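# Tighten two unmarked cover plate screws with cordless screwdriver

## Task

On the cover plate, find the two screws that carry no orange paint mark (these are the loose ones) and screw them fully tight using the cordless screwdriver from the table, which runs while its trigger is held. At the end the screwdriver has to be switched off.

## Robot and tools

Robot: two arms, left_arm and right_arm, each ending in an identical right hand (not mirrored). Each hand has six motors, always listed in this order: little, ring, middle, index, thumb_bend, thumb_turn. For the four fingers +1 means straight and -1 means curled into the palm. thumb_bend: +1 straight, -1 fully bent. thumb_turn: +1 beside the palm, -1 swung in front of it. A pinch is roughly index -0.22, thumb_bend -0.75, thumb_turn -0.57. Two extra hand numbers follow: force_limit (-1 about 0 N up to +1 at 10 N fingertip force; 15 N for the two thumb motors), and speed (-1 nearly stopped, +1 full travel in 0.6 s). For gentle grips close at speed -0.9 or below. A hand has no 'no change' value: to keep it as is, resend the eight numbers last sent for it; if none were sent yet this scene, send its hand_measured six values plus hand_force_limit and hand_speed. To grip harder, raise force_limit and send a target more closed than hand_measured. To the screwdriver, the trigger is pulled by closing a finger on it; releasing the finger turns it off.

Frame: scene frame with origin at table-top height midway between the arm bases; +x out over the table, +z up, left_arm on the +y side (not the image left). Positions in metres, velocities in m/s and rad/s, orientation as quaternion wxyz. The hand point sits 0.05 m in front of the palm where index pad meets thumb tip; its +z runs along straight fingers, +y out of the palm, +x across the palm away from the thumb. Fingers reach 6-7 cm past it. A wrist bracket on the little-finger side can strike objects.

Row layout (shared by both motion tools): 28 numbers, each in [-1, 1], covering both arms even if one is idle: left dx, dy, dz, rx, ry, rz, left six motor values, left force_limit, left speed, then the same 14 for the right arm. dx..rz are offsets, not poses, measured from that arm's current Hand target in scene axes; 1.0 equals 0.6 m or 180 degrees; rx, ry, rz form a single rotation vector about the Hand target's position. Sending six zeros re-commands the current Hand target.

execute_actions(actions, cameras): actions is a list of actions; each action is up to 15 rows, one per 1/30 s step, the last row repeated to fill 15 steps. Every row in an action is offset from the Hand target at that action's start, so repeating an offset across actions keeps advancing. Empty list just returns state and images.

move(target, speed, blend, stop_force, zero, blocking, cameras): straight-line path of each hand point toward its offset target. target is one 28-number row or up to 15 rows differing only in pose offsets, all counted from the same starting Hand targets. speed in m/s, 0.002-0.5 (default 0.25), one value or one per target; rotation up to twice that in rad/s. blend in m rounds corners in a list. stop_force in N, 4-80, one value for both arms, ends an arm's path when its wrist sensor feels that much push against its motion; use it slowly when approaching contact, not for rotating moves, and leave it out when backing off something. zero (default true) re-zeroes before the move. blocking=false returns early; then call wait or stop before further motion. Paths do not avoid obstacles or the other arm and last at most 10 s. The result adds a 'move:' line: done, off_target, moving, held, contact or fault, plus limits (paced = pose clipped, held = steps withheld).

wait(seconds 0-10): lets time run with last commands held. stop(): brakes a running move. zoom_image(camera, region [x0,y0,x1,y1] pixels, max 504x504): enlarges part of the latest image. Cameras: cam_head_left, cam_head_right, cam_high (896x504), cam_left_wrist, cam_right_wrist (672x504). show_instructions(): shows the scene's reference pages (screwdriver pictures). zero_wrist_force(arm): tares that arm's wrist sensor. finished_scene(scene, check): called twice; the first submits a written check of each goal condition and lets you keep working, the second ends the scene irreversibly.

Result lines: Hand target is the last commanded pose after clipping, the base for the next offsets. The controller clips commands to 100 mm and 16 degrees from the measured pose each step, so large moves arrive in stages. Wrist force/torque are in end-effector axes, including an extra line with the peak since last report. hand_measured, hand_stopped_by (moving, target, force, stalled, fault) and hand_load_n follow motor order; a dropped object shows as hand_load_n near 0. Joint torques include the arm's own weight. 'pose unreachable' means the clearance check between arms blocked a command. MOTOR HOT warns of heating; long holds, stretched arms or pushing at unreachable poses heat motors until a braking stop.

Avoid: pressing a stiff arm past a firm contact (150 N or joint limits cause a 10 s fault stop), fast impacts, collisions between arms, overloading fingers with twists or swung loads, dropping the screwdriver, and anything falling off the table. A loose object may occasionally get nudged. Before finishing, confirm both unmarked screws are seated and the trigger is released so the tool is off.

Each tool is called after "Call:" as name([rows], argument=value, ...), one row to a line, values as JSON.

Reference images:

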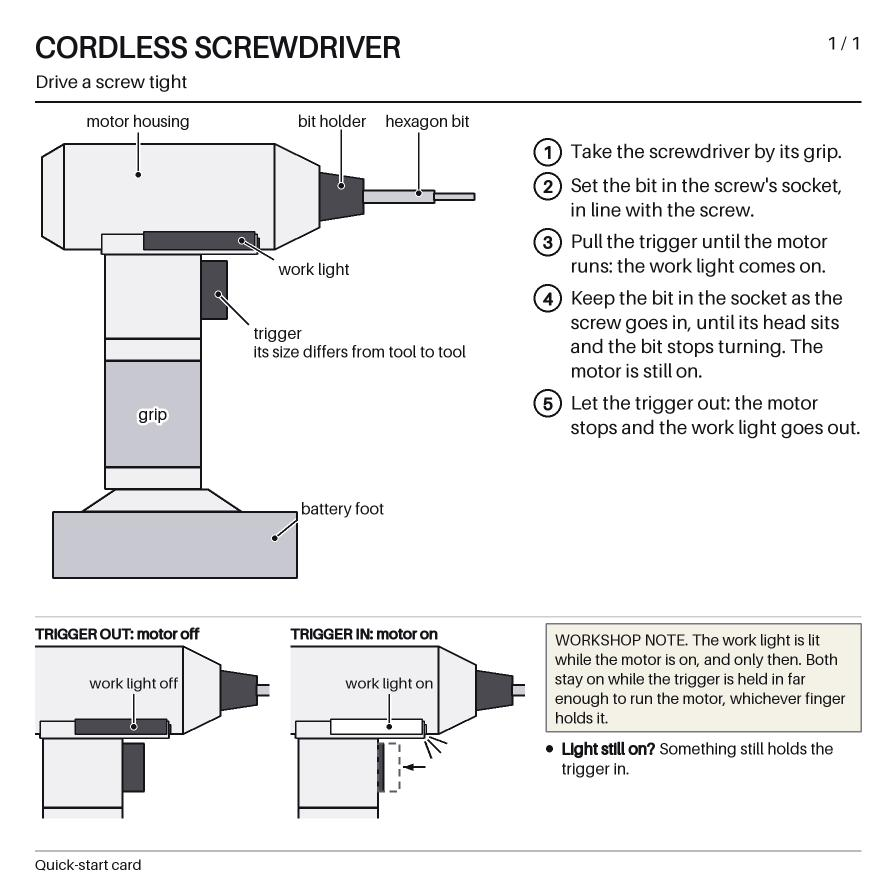

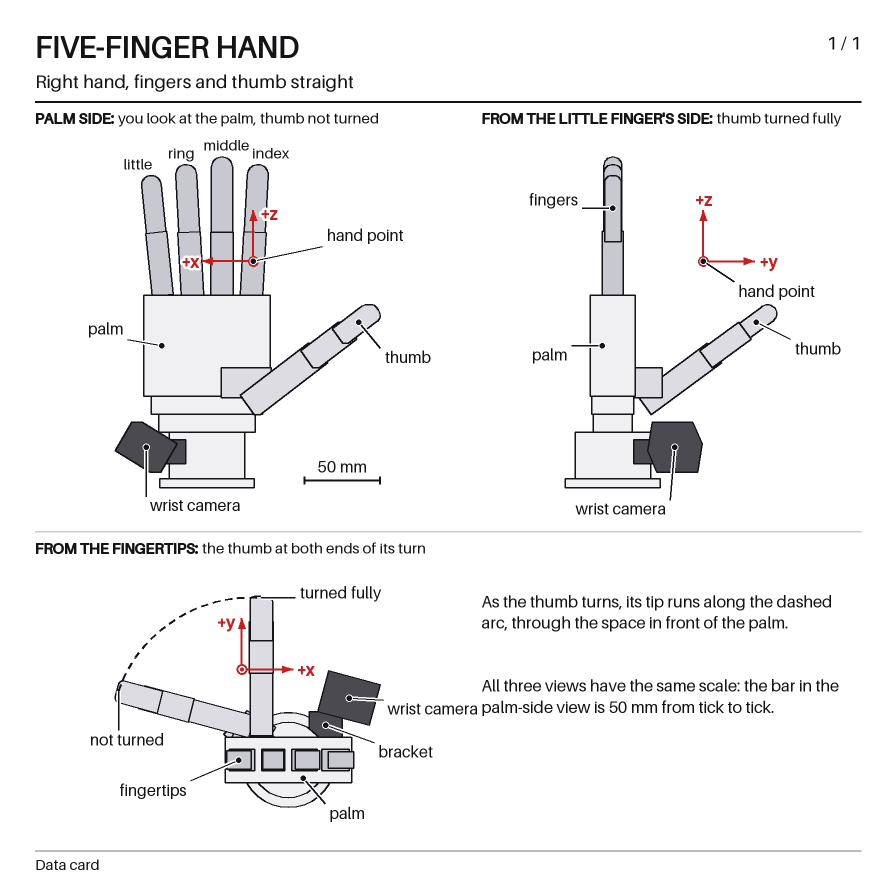

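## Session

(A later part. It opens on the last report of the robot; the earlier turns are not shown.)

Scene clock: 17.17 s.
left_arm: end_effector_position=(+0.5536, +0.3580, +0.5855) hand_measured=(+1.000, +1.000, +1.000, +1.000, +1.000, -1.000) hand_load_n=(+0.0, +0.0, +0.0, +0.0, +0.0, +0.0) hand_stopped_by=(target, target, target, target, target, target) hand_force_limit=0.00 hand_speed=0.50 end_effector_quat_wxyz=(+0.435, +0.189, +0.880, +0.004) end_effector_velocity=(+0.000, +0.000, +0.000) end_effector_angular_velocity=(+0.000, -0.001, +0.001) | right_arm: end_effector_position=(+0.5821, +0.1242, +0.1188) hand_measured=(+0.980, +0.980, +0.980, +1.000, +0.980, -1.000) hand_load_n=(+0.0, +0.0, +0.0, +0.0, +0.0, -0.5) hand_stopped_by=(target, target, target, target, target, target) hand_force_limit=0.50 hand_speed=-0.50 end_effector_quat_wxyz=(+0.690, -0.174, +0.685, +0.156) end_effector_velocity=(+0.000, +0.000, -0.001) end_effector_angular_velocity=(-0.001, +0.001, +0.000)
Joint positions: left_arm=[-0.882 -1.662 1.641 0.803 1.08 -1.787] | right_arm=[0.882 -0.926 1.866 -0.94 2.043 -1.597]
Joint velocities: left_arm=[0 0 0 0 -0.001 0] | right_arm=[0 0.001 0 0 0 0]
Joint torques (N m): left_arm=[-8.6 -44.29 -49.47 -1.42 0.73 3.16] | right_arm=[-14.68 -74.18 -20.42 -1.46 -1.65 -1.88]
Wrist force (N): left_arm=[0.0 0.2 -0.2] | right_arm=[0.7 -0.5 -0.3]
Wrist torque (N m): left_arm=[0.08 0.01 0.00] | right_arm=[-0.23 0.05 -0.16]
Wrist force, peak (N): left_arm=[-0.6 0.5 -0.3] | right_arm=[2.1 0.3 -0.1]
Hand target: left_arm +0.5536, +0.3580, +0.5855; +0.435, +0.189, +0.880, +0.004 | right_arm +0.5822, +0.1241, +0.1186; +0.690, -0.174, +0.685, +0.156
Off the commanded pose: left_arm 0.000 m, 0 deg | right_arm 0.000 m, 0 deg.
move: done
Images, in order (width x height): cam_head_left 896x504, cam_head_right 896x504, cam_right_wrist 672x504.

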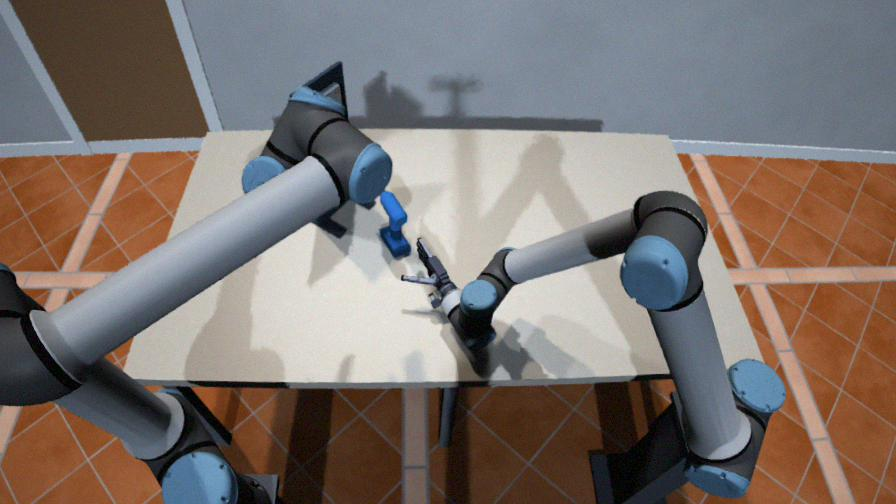

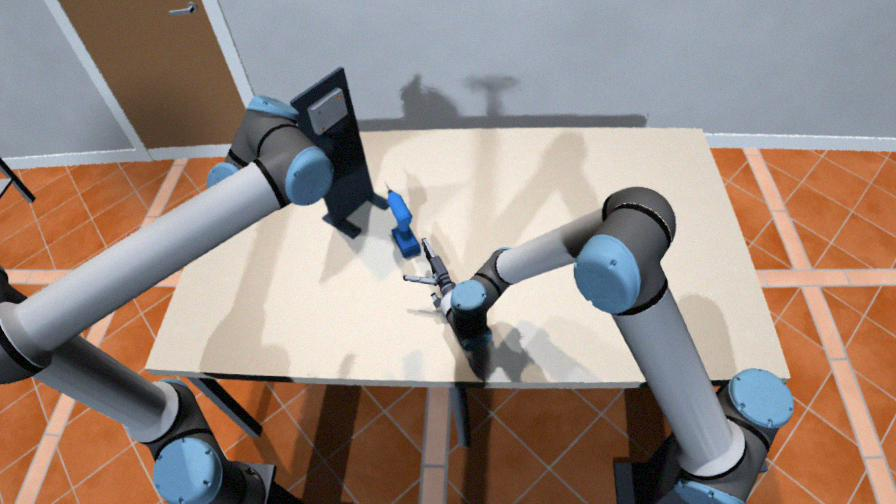

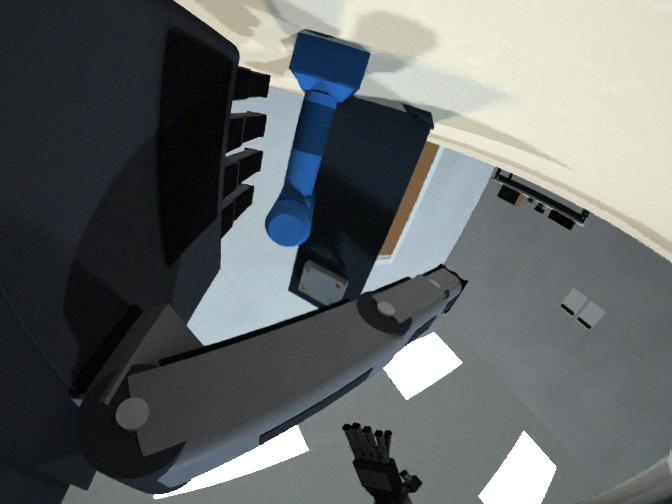

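Call:
move(target=[0,0,0,0,0,0,1,1,1,1,1,-1,0,0.5,0.15,0.073,0,0,0,0,0.98,0.98,0.98,1,0.98,-1,0.5,-0.5], speed=0.1)

Call:
zoom_image(camera="cam_right_wrist", region=[100, 0, 500, 400])

Call:
zoom_image(camera="cam_head_right", region=[350, 170, 490, 310])

Call:
zoom_image(camera="cam_high", region=[380, 230, 520, 370])

Call:
zoom_image(camera="cam_left_wrist", region=[230, 0, 370, 110])

Scene clock: 19.17 s.
left_arm: end_effector_position=(+0.5536, +0.3580, +0.5855) hand_measured=(+1.000, +1.000, +1.000, +1.000, +1.000, -1.000) hand_load_n=(+0.0, +0.0, +0.0, +0.0, +0.0, +0.0) hand_stopped_by=(target, target, target, target, target, target) hand_force_limit=0.00 hand_speed=0.50 end_effector_quat_wxyz=(+0.435, +0.189, +0.880, +0.004) end_effector_velocity=(+0.000, +0.000, +0.000) end_effector_angular_velocity=(+0.001, +0.000, -0.001) | right_arm: end_effector_position=(+0.6722, +0.1680, +0.1186) hand_measured=(+0.980, +0.980, +0.980, +1.000, +0.980, -1.000) hand_load_n=(+0.0, +0.0, +0.0, +0.0, +0.0, +0.0) hand_stopped_by=(target, target, target, target, target, target) hand_force_limit=0.50 hand_speed=-0.50 end_effector_quat_wxyz=(+0.690, -0.174, +0.685, +0.156) end_effector_velocity=(-0.001, -0.001, +0.001) end_effector_angular_velocity=(+0.001, -0.001, -0.001)
Joint positions: left_arm=[-0.882 -1.662 1.641 0.803 1.08 -1.787] | right_arm=[0.822 -0.843 1.693 -0.85 1.983 -1.597]
Joint velocities: left_arm=[0 0 0 0 0 0.001] | right_arm=[0.001 -0.002 0.003 -0.003 0.002 0]
Joint torques (N m): left_arm=[-7.94 -47.02 -48.88 -0.82 0.93 2.21] | right_arm=[13.94 -101.61 -24.14 -4.63 3.08 1.74]
Wrist force (N): left_arm=[-0.3 0.3 0.0] | right_arm=[0.3 -0.1 -0.1]
Wrist torque (N m): left_arm=[0.07 0.04 -0.01] | right_arm=[-0.20 0.10 -0.17]
Wrist force, peak (N): left_arm=[-0.5 0.7 0.0] | right_arm=[0.7 -0.4 -1.4]
Hand target: left_arm +0.5536, +0.3580, +0.5855; +0.435, +0.189, +0.880, +0.004 | right_arm +0.6721, +0.1681, +0.1187; +0.690, -0.174, +0.685, +0.156
Off the commanded pose: left_arm 0.000 m, 0 deg | right_arm 0.000 m, 0 deg.
move: done

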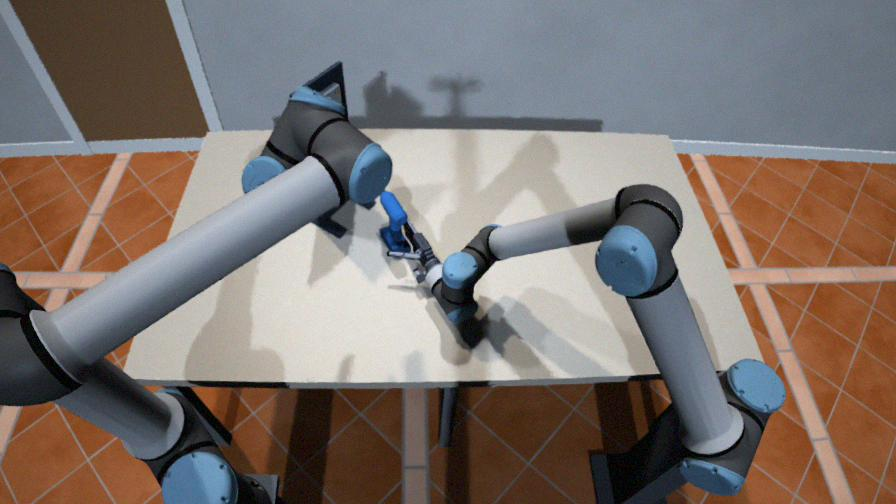

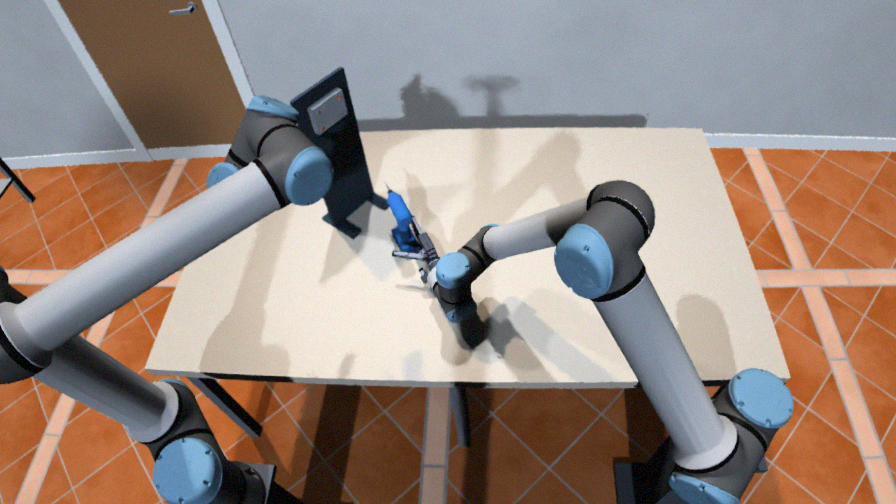

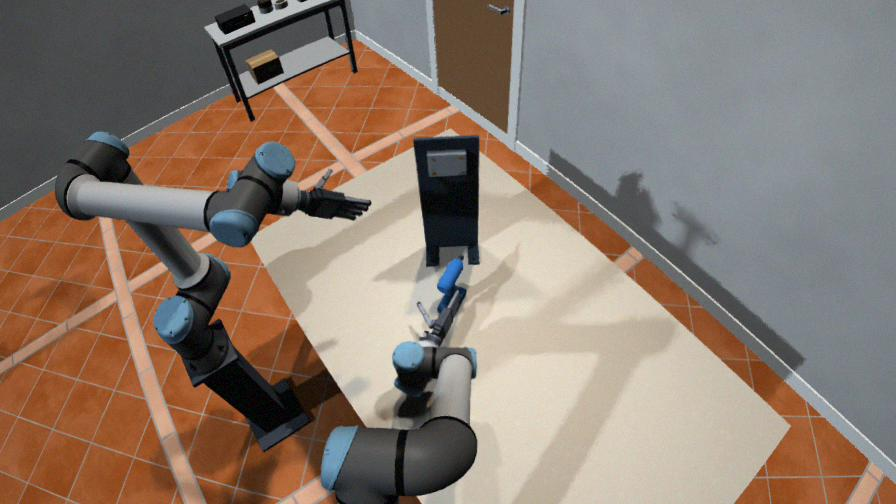

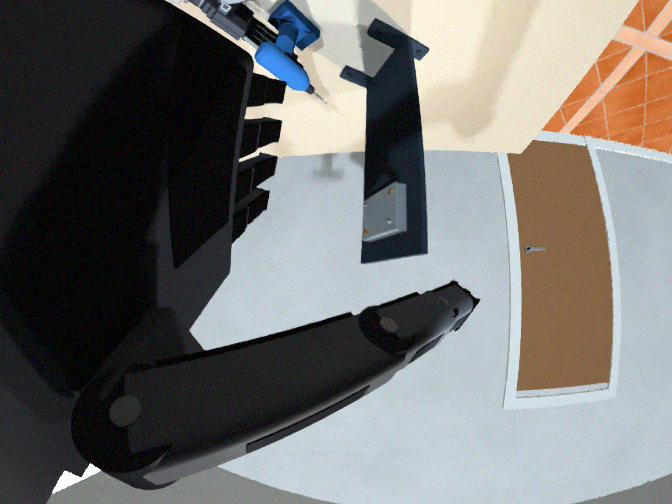

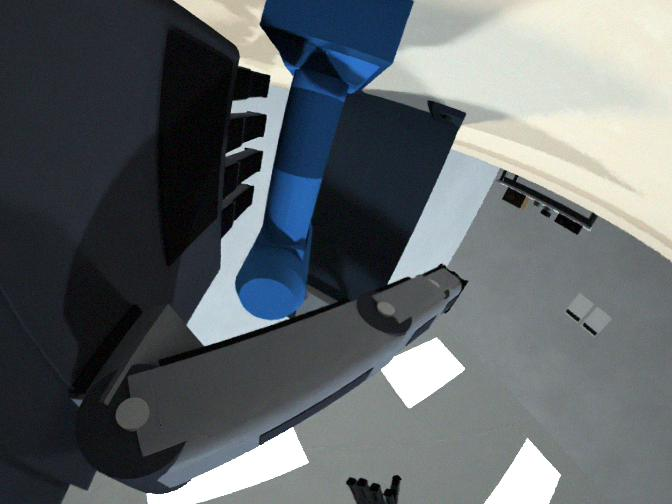

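Scaled by 1.260 from the camera's 672x504 image, which has a finer 960x720 frame.

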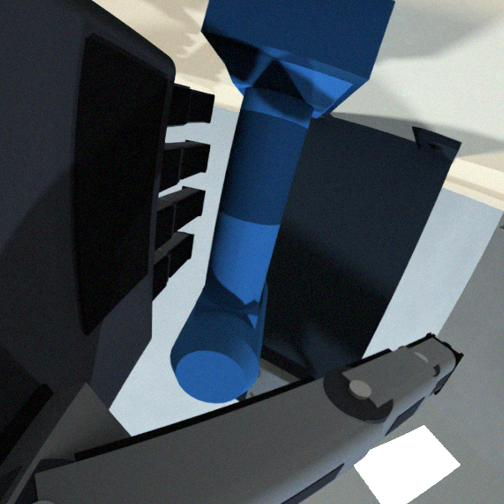

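Scaled by 3.600.

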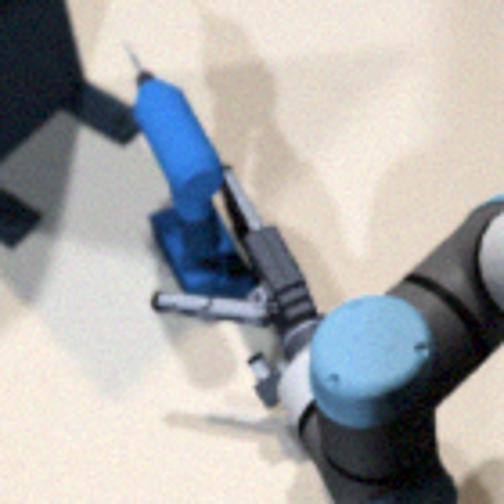

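Scaled by 3.600.

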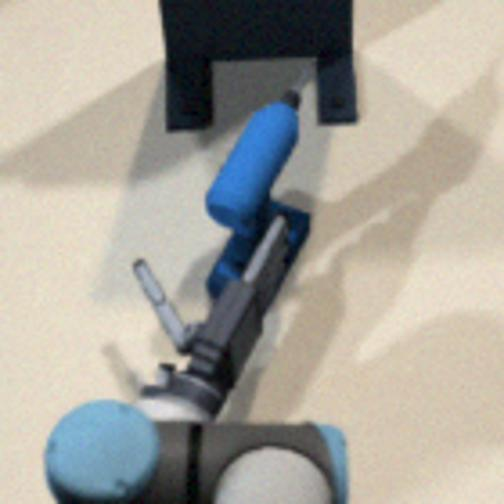

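Scaled by 3.600 from the camera's 672x504 image, which has a finer 960x720 frame.

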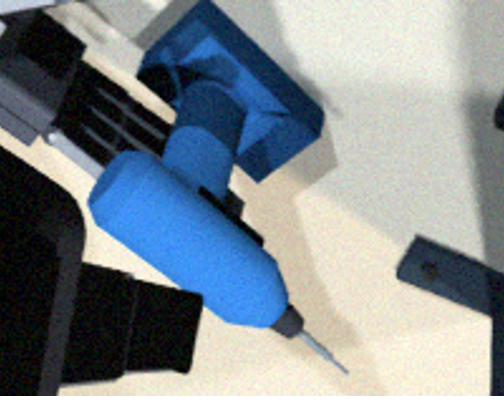

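Call:
execute_actions(actions=[])

Scene clock: 19.80 s.
left_arm: end_effector_position=(+0.5536, +0.3580, +0.5855) hand_measured=(+1.000, +1.000, +1.000, +1.000, +1.000, -1.000) hand_load_n=(+0.0, +0.0, +0.0, +0.0, +0.0, +0.0) hand_stopped_by=(target, target, target, target, target, target) hand_force_limit=0.00 hand_speed=0.50 end_effector_quat_wxyz=(+0.435, +0.189, +0.880, +0.004) end_effector_velocity=(+0.000, +0.000, +0.000) end_effector_angular_velocity=(+0.000, +0.000, +0.000) | right_arm: end_effector_position=(+0.6721, +0.1681, +0.1187) hand_measured=(+0.980, +0.980, +0.980, +1.000, +0.980, -1.000) hand_load_n=(+0.0, +0.0, +0.0, +0.0, +0.0, -0.5) hand_stopped_by=(target, target, target, target, target, target) hand_force_limit=0.50 hand_speed=-0.50 end_effector_quat_wxyz=(+0.690, -0.174, +0.685, +0.156) end_effector_velocity=(+0.000, +0.000, +0.001) end_effector_angular_velocity=(+0.001, -0.001, +0.000)
Joint positions: left_arm=[-0.882 -1.662 1.641 0.803 1.08 -1.787] | right_arm=[0.822 -0.843 1.693 -0.85 1.983 -1.597]
Joint velocities: left_arm=[0 0 0 0 0 0] | right_arm=[0 -0.001 0 -0.001 0 0]
Joint torques (N m): left_arm=[-6.52 -42.43 -48.04 -1.47 1.09 2.99] | right_arm=[13.95 -103.17 -34.78 -4.26 2.03 1.65]
Wrist force (N): left_arm=[-0.7 0.2 0.1] | right_arm=[0.2 0.1 0.1]
Wrist torque (N m): left_arm=[0.04 0.10 -0.05] | right_arm=[-0.19 0.10 -0.16]
Wrist force, peak (N): left_arm=[-0.8 0.3 0.0] | right_arm=[0.5 -0.2 0.2]
Hand target: left_arm +0.5536, +0.3580, +0.5855; +0.435, +0.189, +0.880, +0.004 | right_arm +0.6721, +0.1681, +0.1187; +0.690, -0.174, +0.685, +0.156
Off the commanded pose: left_arm 0.000 m, 0 deg | right_arm 0.000 m, 0 deg.

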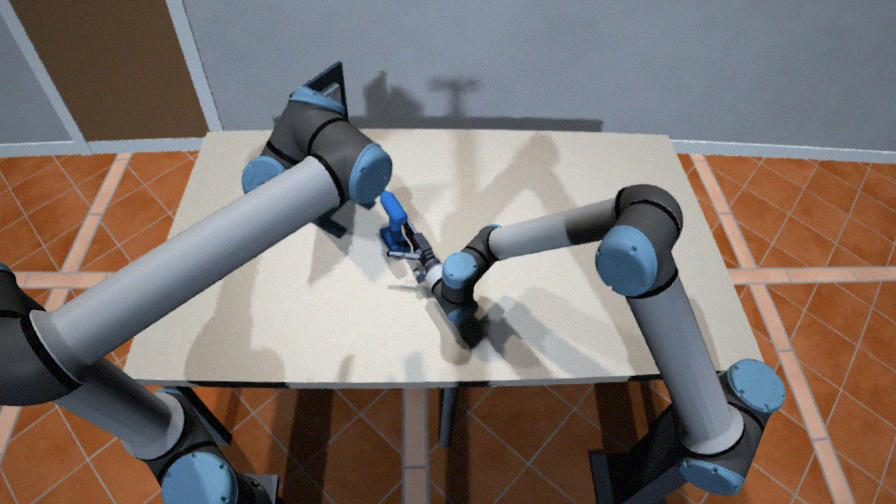

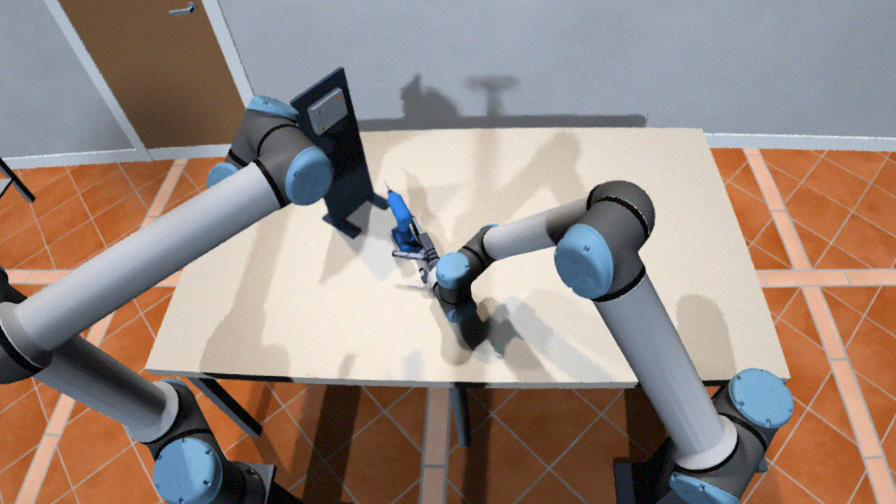

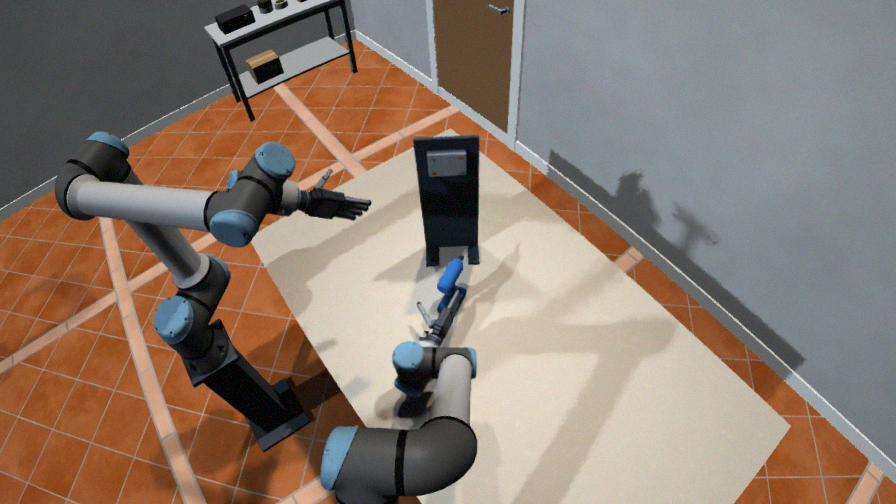

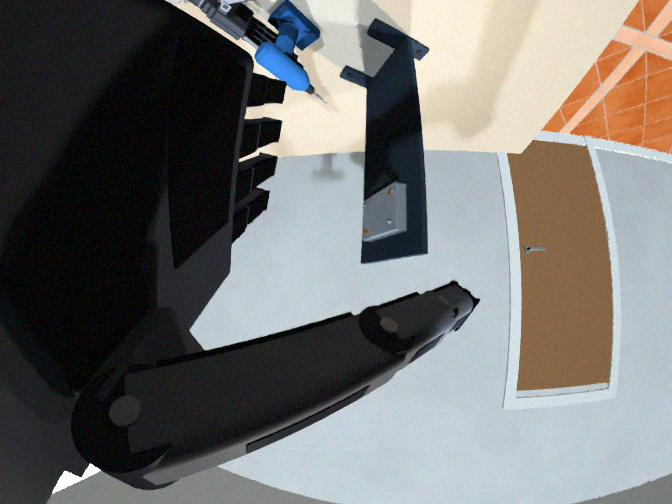

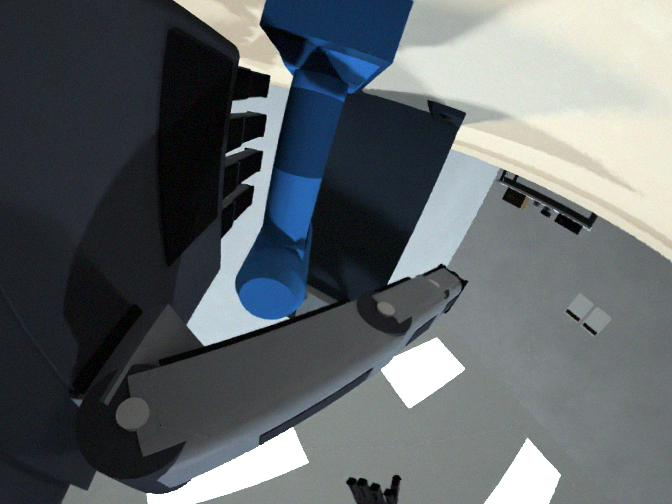

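Call:
move(target=[0,0,0,0,0,0,1,1,1,1,1,-1,0,0.5,0.09,0.0438,0,0,0,0,0.98,0.98,0.98,1,0.98,-1,0.5,-0.5], speed=0.06, stop_force=7, cameras=["cam_right_wrist","cam_left_wrist"])

Call:
zoom_image(camera="cam_left_wrist", region=[170, 0, 370, 130])

Scene clock: 22.13 s.
left_arm: end_effector_position=(+0.5536, +0.3580, +0.5855) hand_measured=(+1.000, +1.000, +1.000, +1.000, +1.000, -1.000) hand_load_n=(+0.0, -0.5, +0.0, +0.0, +0.0, -0.5) hand_stopped_by=(target, target, target, target, target, target) hand_force_limit=0.00 hand_speed=0.50 end_effector_quat_wxyz=(+0.435, +0.189, +0.880, +0.004) end_effector_velocity=(+0.000, +0.000, +0.000) end_effector_angular_velocity=(+0.000, -0.001, +0.001) | right_arm: end_effector_position=(+0.7261, +0.1944, +0.1188) hand_measured=(+0.980, +0.980, +0.980, +1.000, +0.980, -1.000) hand_load_n=(+0.0, +0.0, +0.0, +0.0, +0.0, +0.0) hand_stopped_by=(target, target, target, target, target, target) hand_force_limit=0.50 hand_speed=-0.50 end_effector_quat_wxyz=(+0.690, -0.174, +0.685, +0.156) end_effector_velocity=(+0.000, +0.000, +0.000) end_effector_angular_velocity=(+0.000, +0.000, +0.000)
Joint positions: left_arm=[-0.882 -1.662 1.641 0.803 1.08 -1.787] | right_arm=[0.792 -0.788 1.577 -0.79 1.953 -1.597]
Joint velocities: left_arm=[0 0 0 0 -0.001 0] | right_arm=[0 0 0 0 0 0]
Joint torques (N m): left_arm=[-6.55 -47.76 -50.07 -1.06 0.47 2.98] | right_arm=[14.21 -109.67 -31.38 -4.11 2.42 1.38]
Wrist force (N): left_arm=[-0.7 0.0 0.0] | right_arm=[-0.1 0.1 0.1]
Wrist torque (N m): left_arm=[0.01 0.10 -0.05] | right_arm=[-0.18 0.15 -0.19]
Wrist force, peak (N): left_arm=[-0.7 0.5 0.0] | right_arm=[0.0 -0.3 1.0]
Hand target: left_arm +0.5536, +0.3580, +0.5855; +0.435, +0.189, +0.880, +0.004 | right_arm +0.7261, +0.1944, +0.1188; +0.690, -0.174, +0.685, +0.156
Off the commanded pose: left_arm 0.000 m, 0 deg | right_arm 0.000 m, 0 deg.
move: done
Images, in order (width x height): cam_left_wrist 672x504, cam_right_wrist 672x504.

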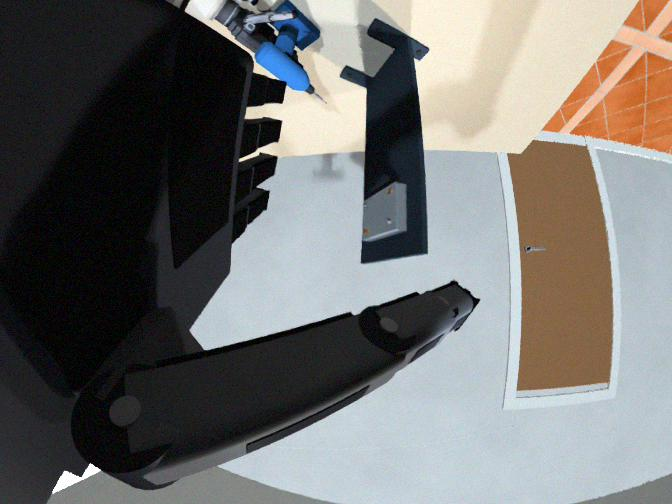

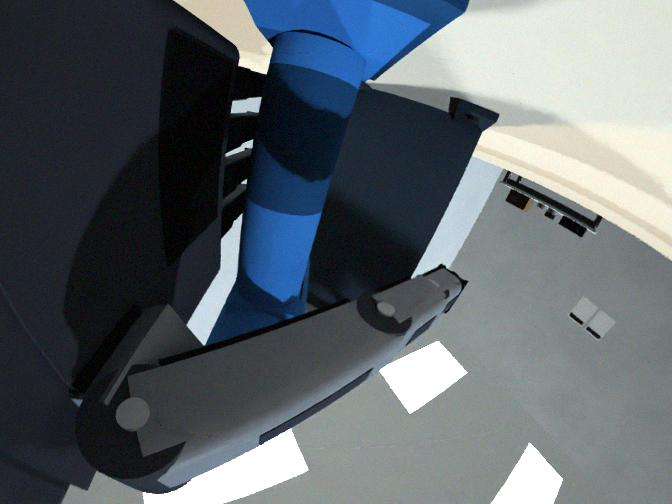

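Scaled by 2.520 from the camera's 672x504 image, which has a finer 960x720 frame.

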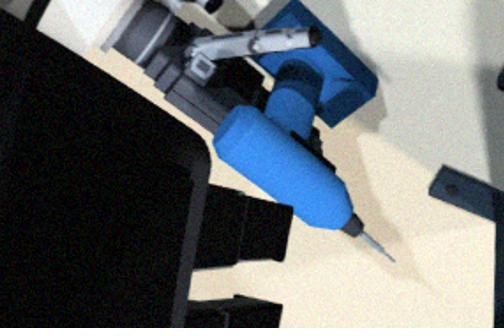

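Call:
move(target=[0,0,0,0,0,0,1,1,1,1,1,-1,0,0.5,0.0525,0.0256,0,0,0,0,0.98,0.98,0.98,1,0.98,-1,0.5,-0.5], speed=0.05, stop_force=6, cameras=["cam_right_wrist","cam_left_wrist"])

Call:
zoom_image(camera="cam_left_wrist", region=[170, 0, 370, 130])

Scene clock: 24.13 s.
left_arm: end_effector_position=(+0.5536, +0.3580, +0.5855) hand_measured=(+1.000, +1.000, +1.000, +1.000, +1.000, -1.000) hand_load_n=(+0.0, +0.0, +0.0, +0.0, +0.0, +0.0) hand_stopped_by=(target, target, target, target, target, target) hand_force_limit=0.00 hand_speed=0.50 end_effector_quat_wxyz=(+0.435, +0.189, +0.880, +0.004) end_effector_velocity=(+0.000, +0.000, +0.000) end_effector_angular_velocity=(+0.000, +0.001, +0.001) | right_arm: end_effector_position=(+0.7576, +0.2099, +0.1188) hand_measured=(+0.980, +0.980, +0.980, +1.000, +0.980, -1.000) hand_load_n=(+0.0, +0.0, +0.0, +0.0, +0.0, +0.0) hand_stopped_by=(target, target, target, target, target, target) hand_force_limit=0.50 hand_speed=-0.50 end_effector_quat_wxyz=(+0.690, -0.174, +0.685, +0.156) end_effector_velocity=(+0.000, +0.000, +0.001) end_effector_angular_velocity=(+0.000, +0.000, +0.000)
Joint positions: left_arm=[-0.882 -1.662 1.641 0.803 1.08 -1.787] | right_arm=[0.777 -0.753 1.505 -0.753 1.938 -1.597]
Joint velocities: left_arm=[0 0 0 0.001 0 -0.001] | right_arm=[0 -0.001 0 0.001 0 0]
Joint torques (N m): left_arm=[-5.56 -46.2 -48.8 -0.62 0.88 3.19] | right_arm=[14.54 -113.24 -27.75 -4.12 2.38 1.51]
Wrist force (N): left_arm=[-0.5 0.2 -0.6] | right_arm=[0.1 -0.2 0.2]
Wrist torque (N m): left_arm=[0.10 0.08 -0.03] | right_arm=[-0.21 0.11 -0.19]
Wrist force, peak (N): left_arm=[-0.8 0.0 -0.5] | right_arm=[0.0 0.0 1.0]
Hand target: left_arm +0.5536, +0.3580, +0.5855; +0.435, +0.189, +0.880, +0.004 | right_arm +0.7576, +0.2099, +0.1188; +0.690, -0.174, +0.685, +0.156
Off the commanded pose: left_arm 0.000 m, 0 deg | right_arm 0.000 m, 0 deg.
move: done
Images, in order (width x height): cam_left_wrist 672x504, cam_right_wrist 672x504.

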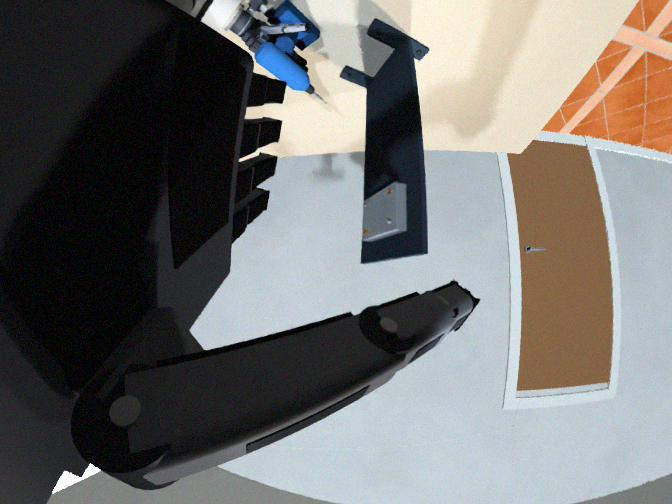

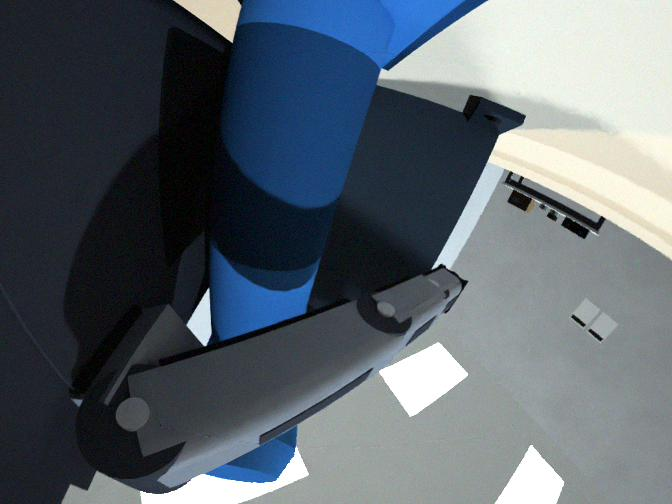

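Scaled by 2.520 from the camera's 672x504 image, which has a finer 960x720 frame.

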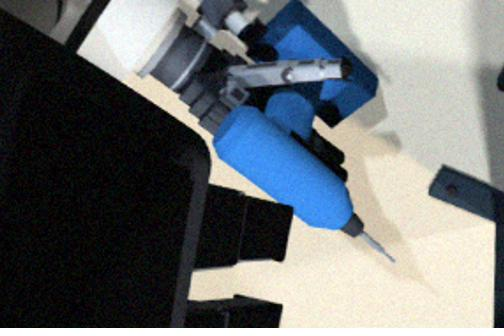

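Call:
move(target=[0,0,0,0,0,0,1,1,1,1,1,-1,0,0.5,0.015,0.0073,0,0,0,0,0.98,0.98,0.98,1,0.98,-1,0.5,-0.5], speed=0.03, stop_force=5, cameras=["cam_right_wrist","cam_left_wrist"])

Call:
zoom_image(camera="cam_left_wrist", region=[210, 0, 350, 110])

Scene clock: 26.20 s.
left_arm: end_effector_position=(+0.5536, +0.3580, +0.5855) hand_measured=(+1.000, +1.000, +1.000, +1.000, +1.000, -1.000) hand_load_n=(+0.0, +0.0, +0.0, +0.0, +0.0, -0.5) hand_stopped_by=(target, target, target, target, target, target) hand_force_limit=0.00 hand_speed=0.50 end_effector_quat_wxyz=(+0.435, +0.189, +0.880, +0.004) end_effector_velocity=(+0.000, -0.001, +0.000) end_effector_angular_velocity=(+0.001, -0.001, -0.002) | right_arm: end_effector_position=(+0.7666, +0.2142, +0.1188) hand_measured=(+0.980, +0.980, +0.980, +1.000, +0.980, -1.000) hand_load_n=(+0.5, +0.0, +0.0, +0.0, +0.0, -0.5) hand_stopped_by=(target, target, target, target, target, target) hand_force_limit=0.50 hand_speed=-0.50 end_effector_quat_wxyz=(+0.690, -0.174, +0.685, +0.156) end_effector_velocity=(+0.000, +0.000, -0.001) end_effector_angular_velocity=(-0.001, +0.000, -0.001)
Joint positions: left_arm=[-0.882 -1.662 1.641 0.803 1.08 -1.787] | right_arm=[0.772 -0.743 1.484 -0.742 1.933 -1.597]
Joint velocities: left_arm=[-0.001 0 0 0 0 0.002] | right_arm=[0 0.001 0 0 0.001 0]
Joint torques (N m): left_arm=[-6.68 -46.1 -47.78 -0.35 0.65 2.95] | right_arm=[14.14 -113.99 -28.8 -3.77 1.45 1.77]
Wrist force (N): left_arm=[-0.6 0.4 0.2] | right_arm=[0.1 -0.3 0.5]
Wrist torque (N m): left_arm=[0.08 0.07 -0.03] | right_arm=[-0.26 0.10 -0.19]
Wrist force, peak (N): left_arm=[-0.2 0.7 -0.5] | right_arm=[0.0 -0.2 0.7]
Hand target: left_arm +0.5536, +0.3580, +0.5855; +0.435, +0.189, +0.880, +0.004 | right_arm +0.7666, +0.2142, +0.1188; +0.690, -0.174, +0.685, +0.156
Off the commanded pose: left_arm 0.000 m, 0 deg | right_arm 0.000 m, 0 deg.
move: done
Images, in order (width x height): cam_left_wrist 672x504, cam_right_wrist 672x504.

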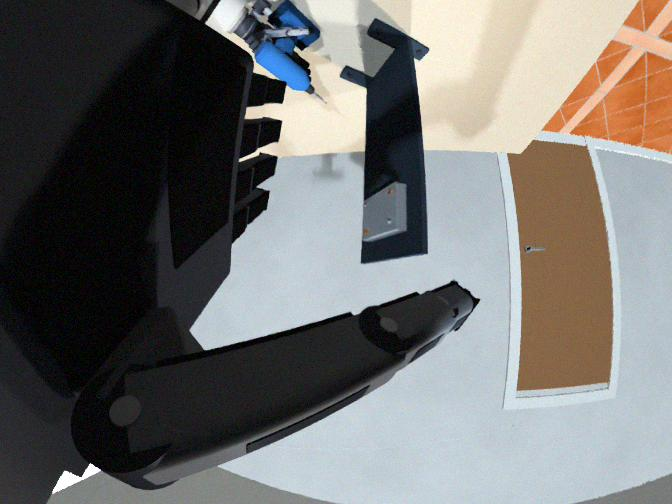

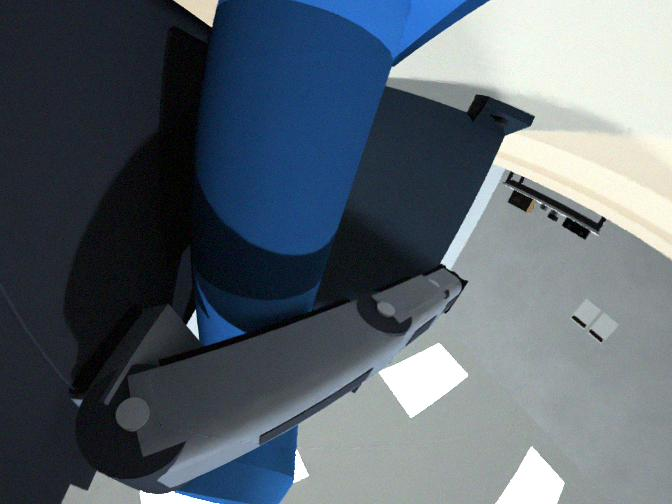

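Scaled by 3.600 from the camera's 672x504 image, which has a finer 960x720 frame.

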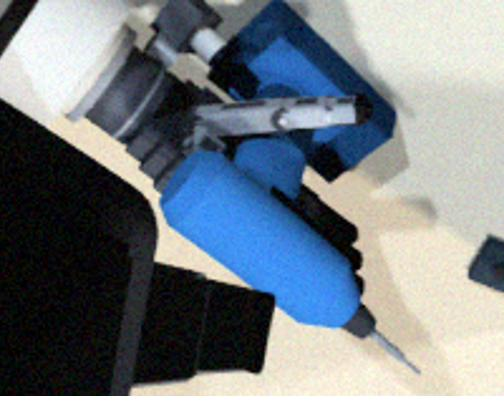

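Call:
move(target=[0,0,0,0,0,0,1,1,1,1,1,-1,0,0.5,0.0028,0.0094,0,0,0,0,0.98,0.98,0.98,1,0.98,-1,0.5,-0.5], speed=0.01, stop_force=4, cameras=["cam_right_wrist","cam_left_wrist"])

Scene clock: 28.03 s.
left_arm: end_effector_position=(+0.5536, +0.3580, +0.5855) hand_measured=(+1.000, +1.000, +1.000, +1.000, +1.000, -1.000) hand_load_n=(+0.0, -0.5, +0.0, +0.0, +0.0, -0.5) hand_stopped_by=(target, target, target, target, target, target) hand_force_limit=0.00 hand_speed=0.50 end_effector_quat_wxyz=(+0.435, +0.189, +0.880, +0.004) end_effector_velocity=(+0.000, +0.000, +0.000) end_effector_angular_velocity=(+0.000, +0.001, -0.001) | right_arm: end_effector_position=(+0.7682, +0.2199, +0.1188) hand_measured=(+0.980, +0.980, +0.980, +1.000, +0.980, -1.000) hand_load_n=(+0.0, +0.0, +0.0, +0.0, +0.0, +0.0) hand_stopped_by=(target, target, target, target, target, target) hand_force_limit=0.50 hand_speed=-0.50 end_effector_quat_wxyz=(+0.690, -0.174, +0.685, +0.156) end_effector_velocity=(+0.000, +0.000, -0.001) end_effector_angular_velocity=(-0.001, +0.001, +0.000)
Joint positions: left_arm=[-0.882 -1.662 1.641 0.803 1.08 -1.787] | right_arm=[0.775 -0.736 1.469 -0.734 1.936 -1.597]
Joint velocities: left_arm=[0 0 0 0 0.001 0.001] | right_arm=[0 0 0 0.001 0 0]
Joint torques (N m): left_arm=[-4.69 -46.12 -47.04 -0.23 1.06 3.27] | right_arm=[-6.01 -114.63 -28.8 -4.36 -0.58 0.16]
Wrist force (N): left_arm=[-0.7 0.1 0.0] | right_arm=[0.5 -1.0 0.4]
Wrist torque (N m): left_arm=[0.04 0.09 -0.05] | right_arm=[-0.30 0.07 -0.16]
Wrist force, peak (N): left_arm=[-0.6 -0.3 -0.7] | right_arm=[-0.1 -2.5 -0.8]
Hand target: left_arm +0.5536, +0.3580, +0.5855; +0.435, +0.189, +0.880, +0.004 | right_arm +0.7683, +0.2199, +0.1188; +0.690, -0.174, +0.685, +0.156
Off the commanded pose: left_arm 0.000 m, 0 deg | right_arm 0.000 m, 0 deg.
move: done
Images, in order (width x height): cam_left_wrist 672x504, cam_right_wrist 672x504.

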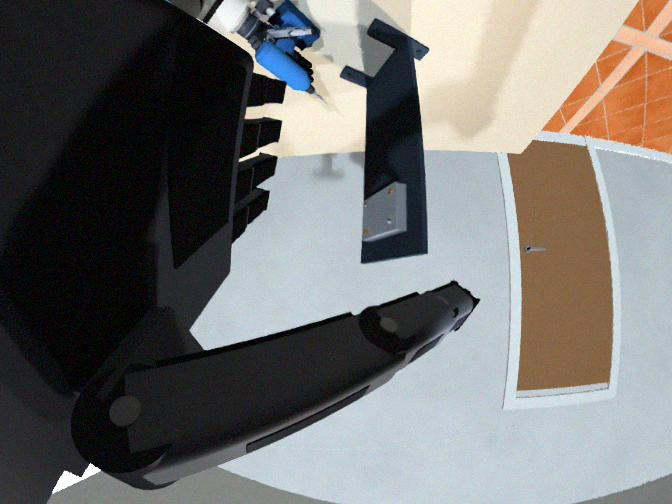

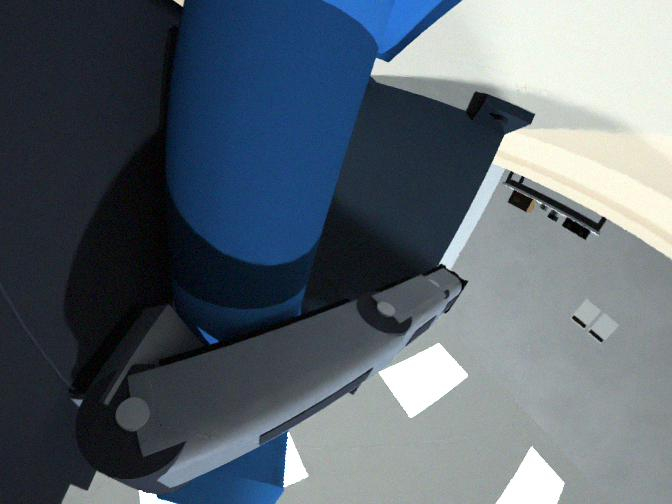

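Call:
move(target=[0,0,0,0,0,0,1,1,1,1,1,-1,0,0.5,0,0,0,0,0,0,-0.98,-0.98,-0.98,1,-0.98,-1,0.3,-0.6], cameras=["cam_right_wrist","cam_left_wrist"])

Call:
zoom_image(camera="cam_left_wrist", region=[210, 0, 350, 110])

Scene clock: 31.23 s.
left_arm: end_effector_position=(+0.5536, +0.3580, +0.5855) hand_measured=(+1.000, +1.000, +1.000, +1.000, +1.000, -1.000) hand_load_n=(+0.0, +0.0, +0.0, +0.0, +0.0, +0.0) hand_stopped_by=(target, target, target, target, target, target) hand_force_limit=0.00 hand_speed=0.50 end_effector_quat_wxyz=(+0.435, +0.189, +0.880, +0.004) end_effector_velocity=(+0.000, +0.000, +0.000) end_effector_angular_velocity=(+0.000, +0.000, -0.001) | right_arm: end_effector_position=(+0.7683, +0.2199, +0.1189) hand_measured=(-0.882, -0.882, -0.882, +1.000, +0.156, -1.000) hand_load_n=(+7.0, +8.0, +8.5, +0.0, +9.0, +1.0) hand_stopped_by=(force, force, force, target, force, target) hand_force_limit=0.30 hand_speed=-0.60 end_effector_quat_wxyz=(+0.690, -0.174, +0.685, +0.156) end_effector_velocity=(+0.000, +0.000, -0.001) end_effector_angular_velocity=(-0.001, +0.001, +0.000)
Joint positions: left_arm=[-0.882 -1.662 1.641 0.803 1.08 -1.787] | right_arm=[0.775 -0.736 1.469 -0.734 1.936 -1.597]
Joint velocities: left_arm=[-0.001 0 0 0 0 0] | right_arm=[0 0.001 0 0.001 0 0]
Joint torques (N m): left_arm=[2.21 -47 -47.22 0.25 0.99 2.65] | right_arm=[-12.03 -101.44 -30.45 -0.92 -0.47 -0.4]
Wrist force (N): left_arm=[-0.4 0.3 0.2] | right_arm=[-6.4 1.4 -0.8]
Wrist torque (N m): left_arm=[0.06 0.05 -0.03] | right_arm=[-0.20 -0.10 0.28]
Wrist force, peak (N): left_arm=[-0.6 0.1 -0.6] | right_arm=[-6.8 1.3 -0.7]
Hand target: left_arm +0.5536, +0.3580, +0.5855; +0.435, +0.189, +0.880, +0.004 | right_arm +0.7683, +0.2199, +0.1188; +0.690, -0.174, +0.685, +0.156
Off the commanded pose: left_arm 0.000 m, 0 deg | right_arm 0.000 m, 0 deg.
move: done
Images, in order (width x height): cam_left_wrist 672x504, cam_right_wrist 672x504.

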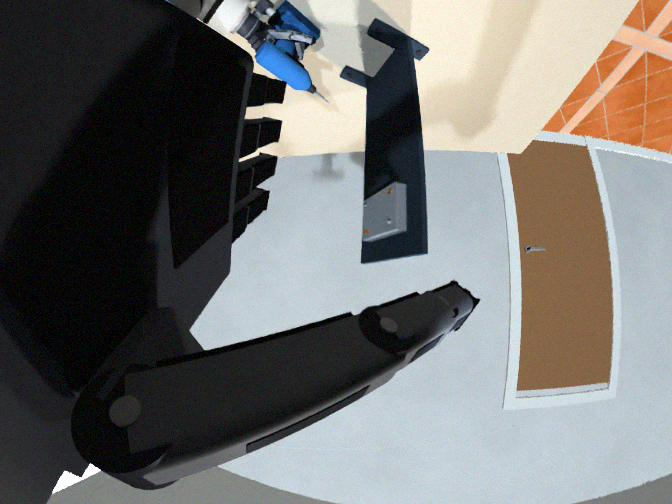

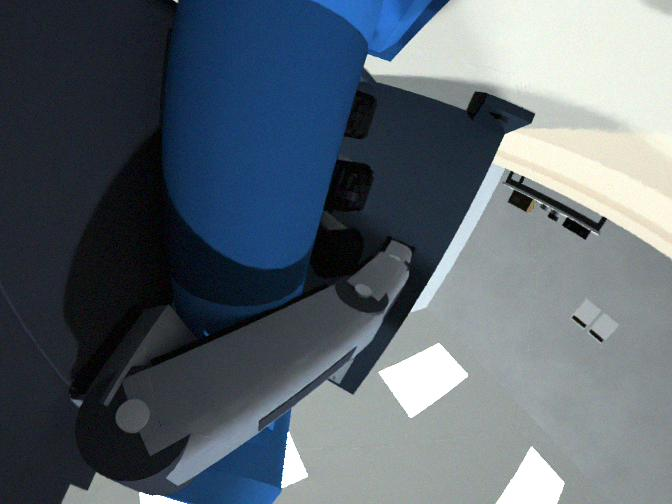

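Scaled by 3.600 from the camera's 672x504 image, which has a finer 960x720 frame.

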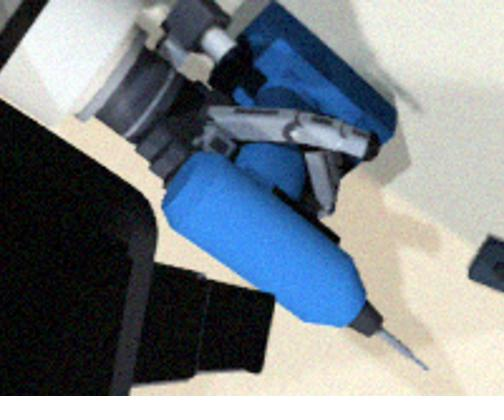

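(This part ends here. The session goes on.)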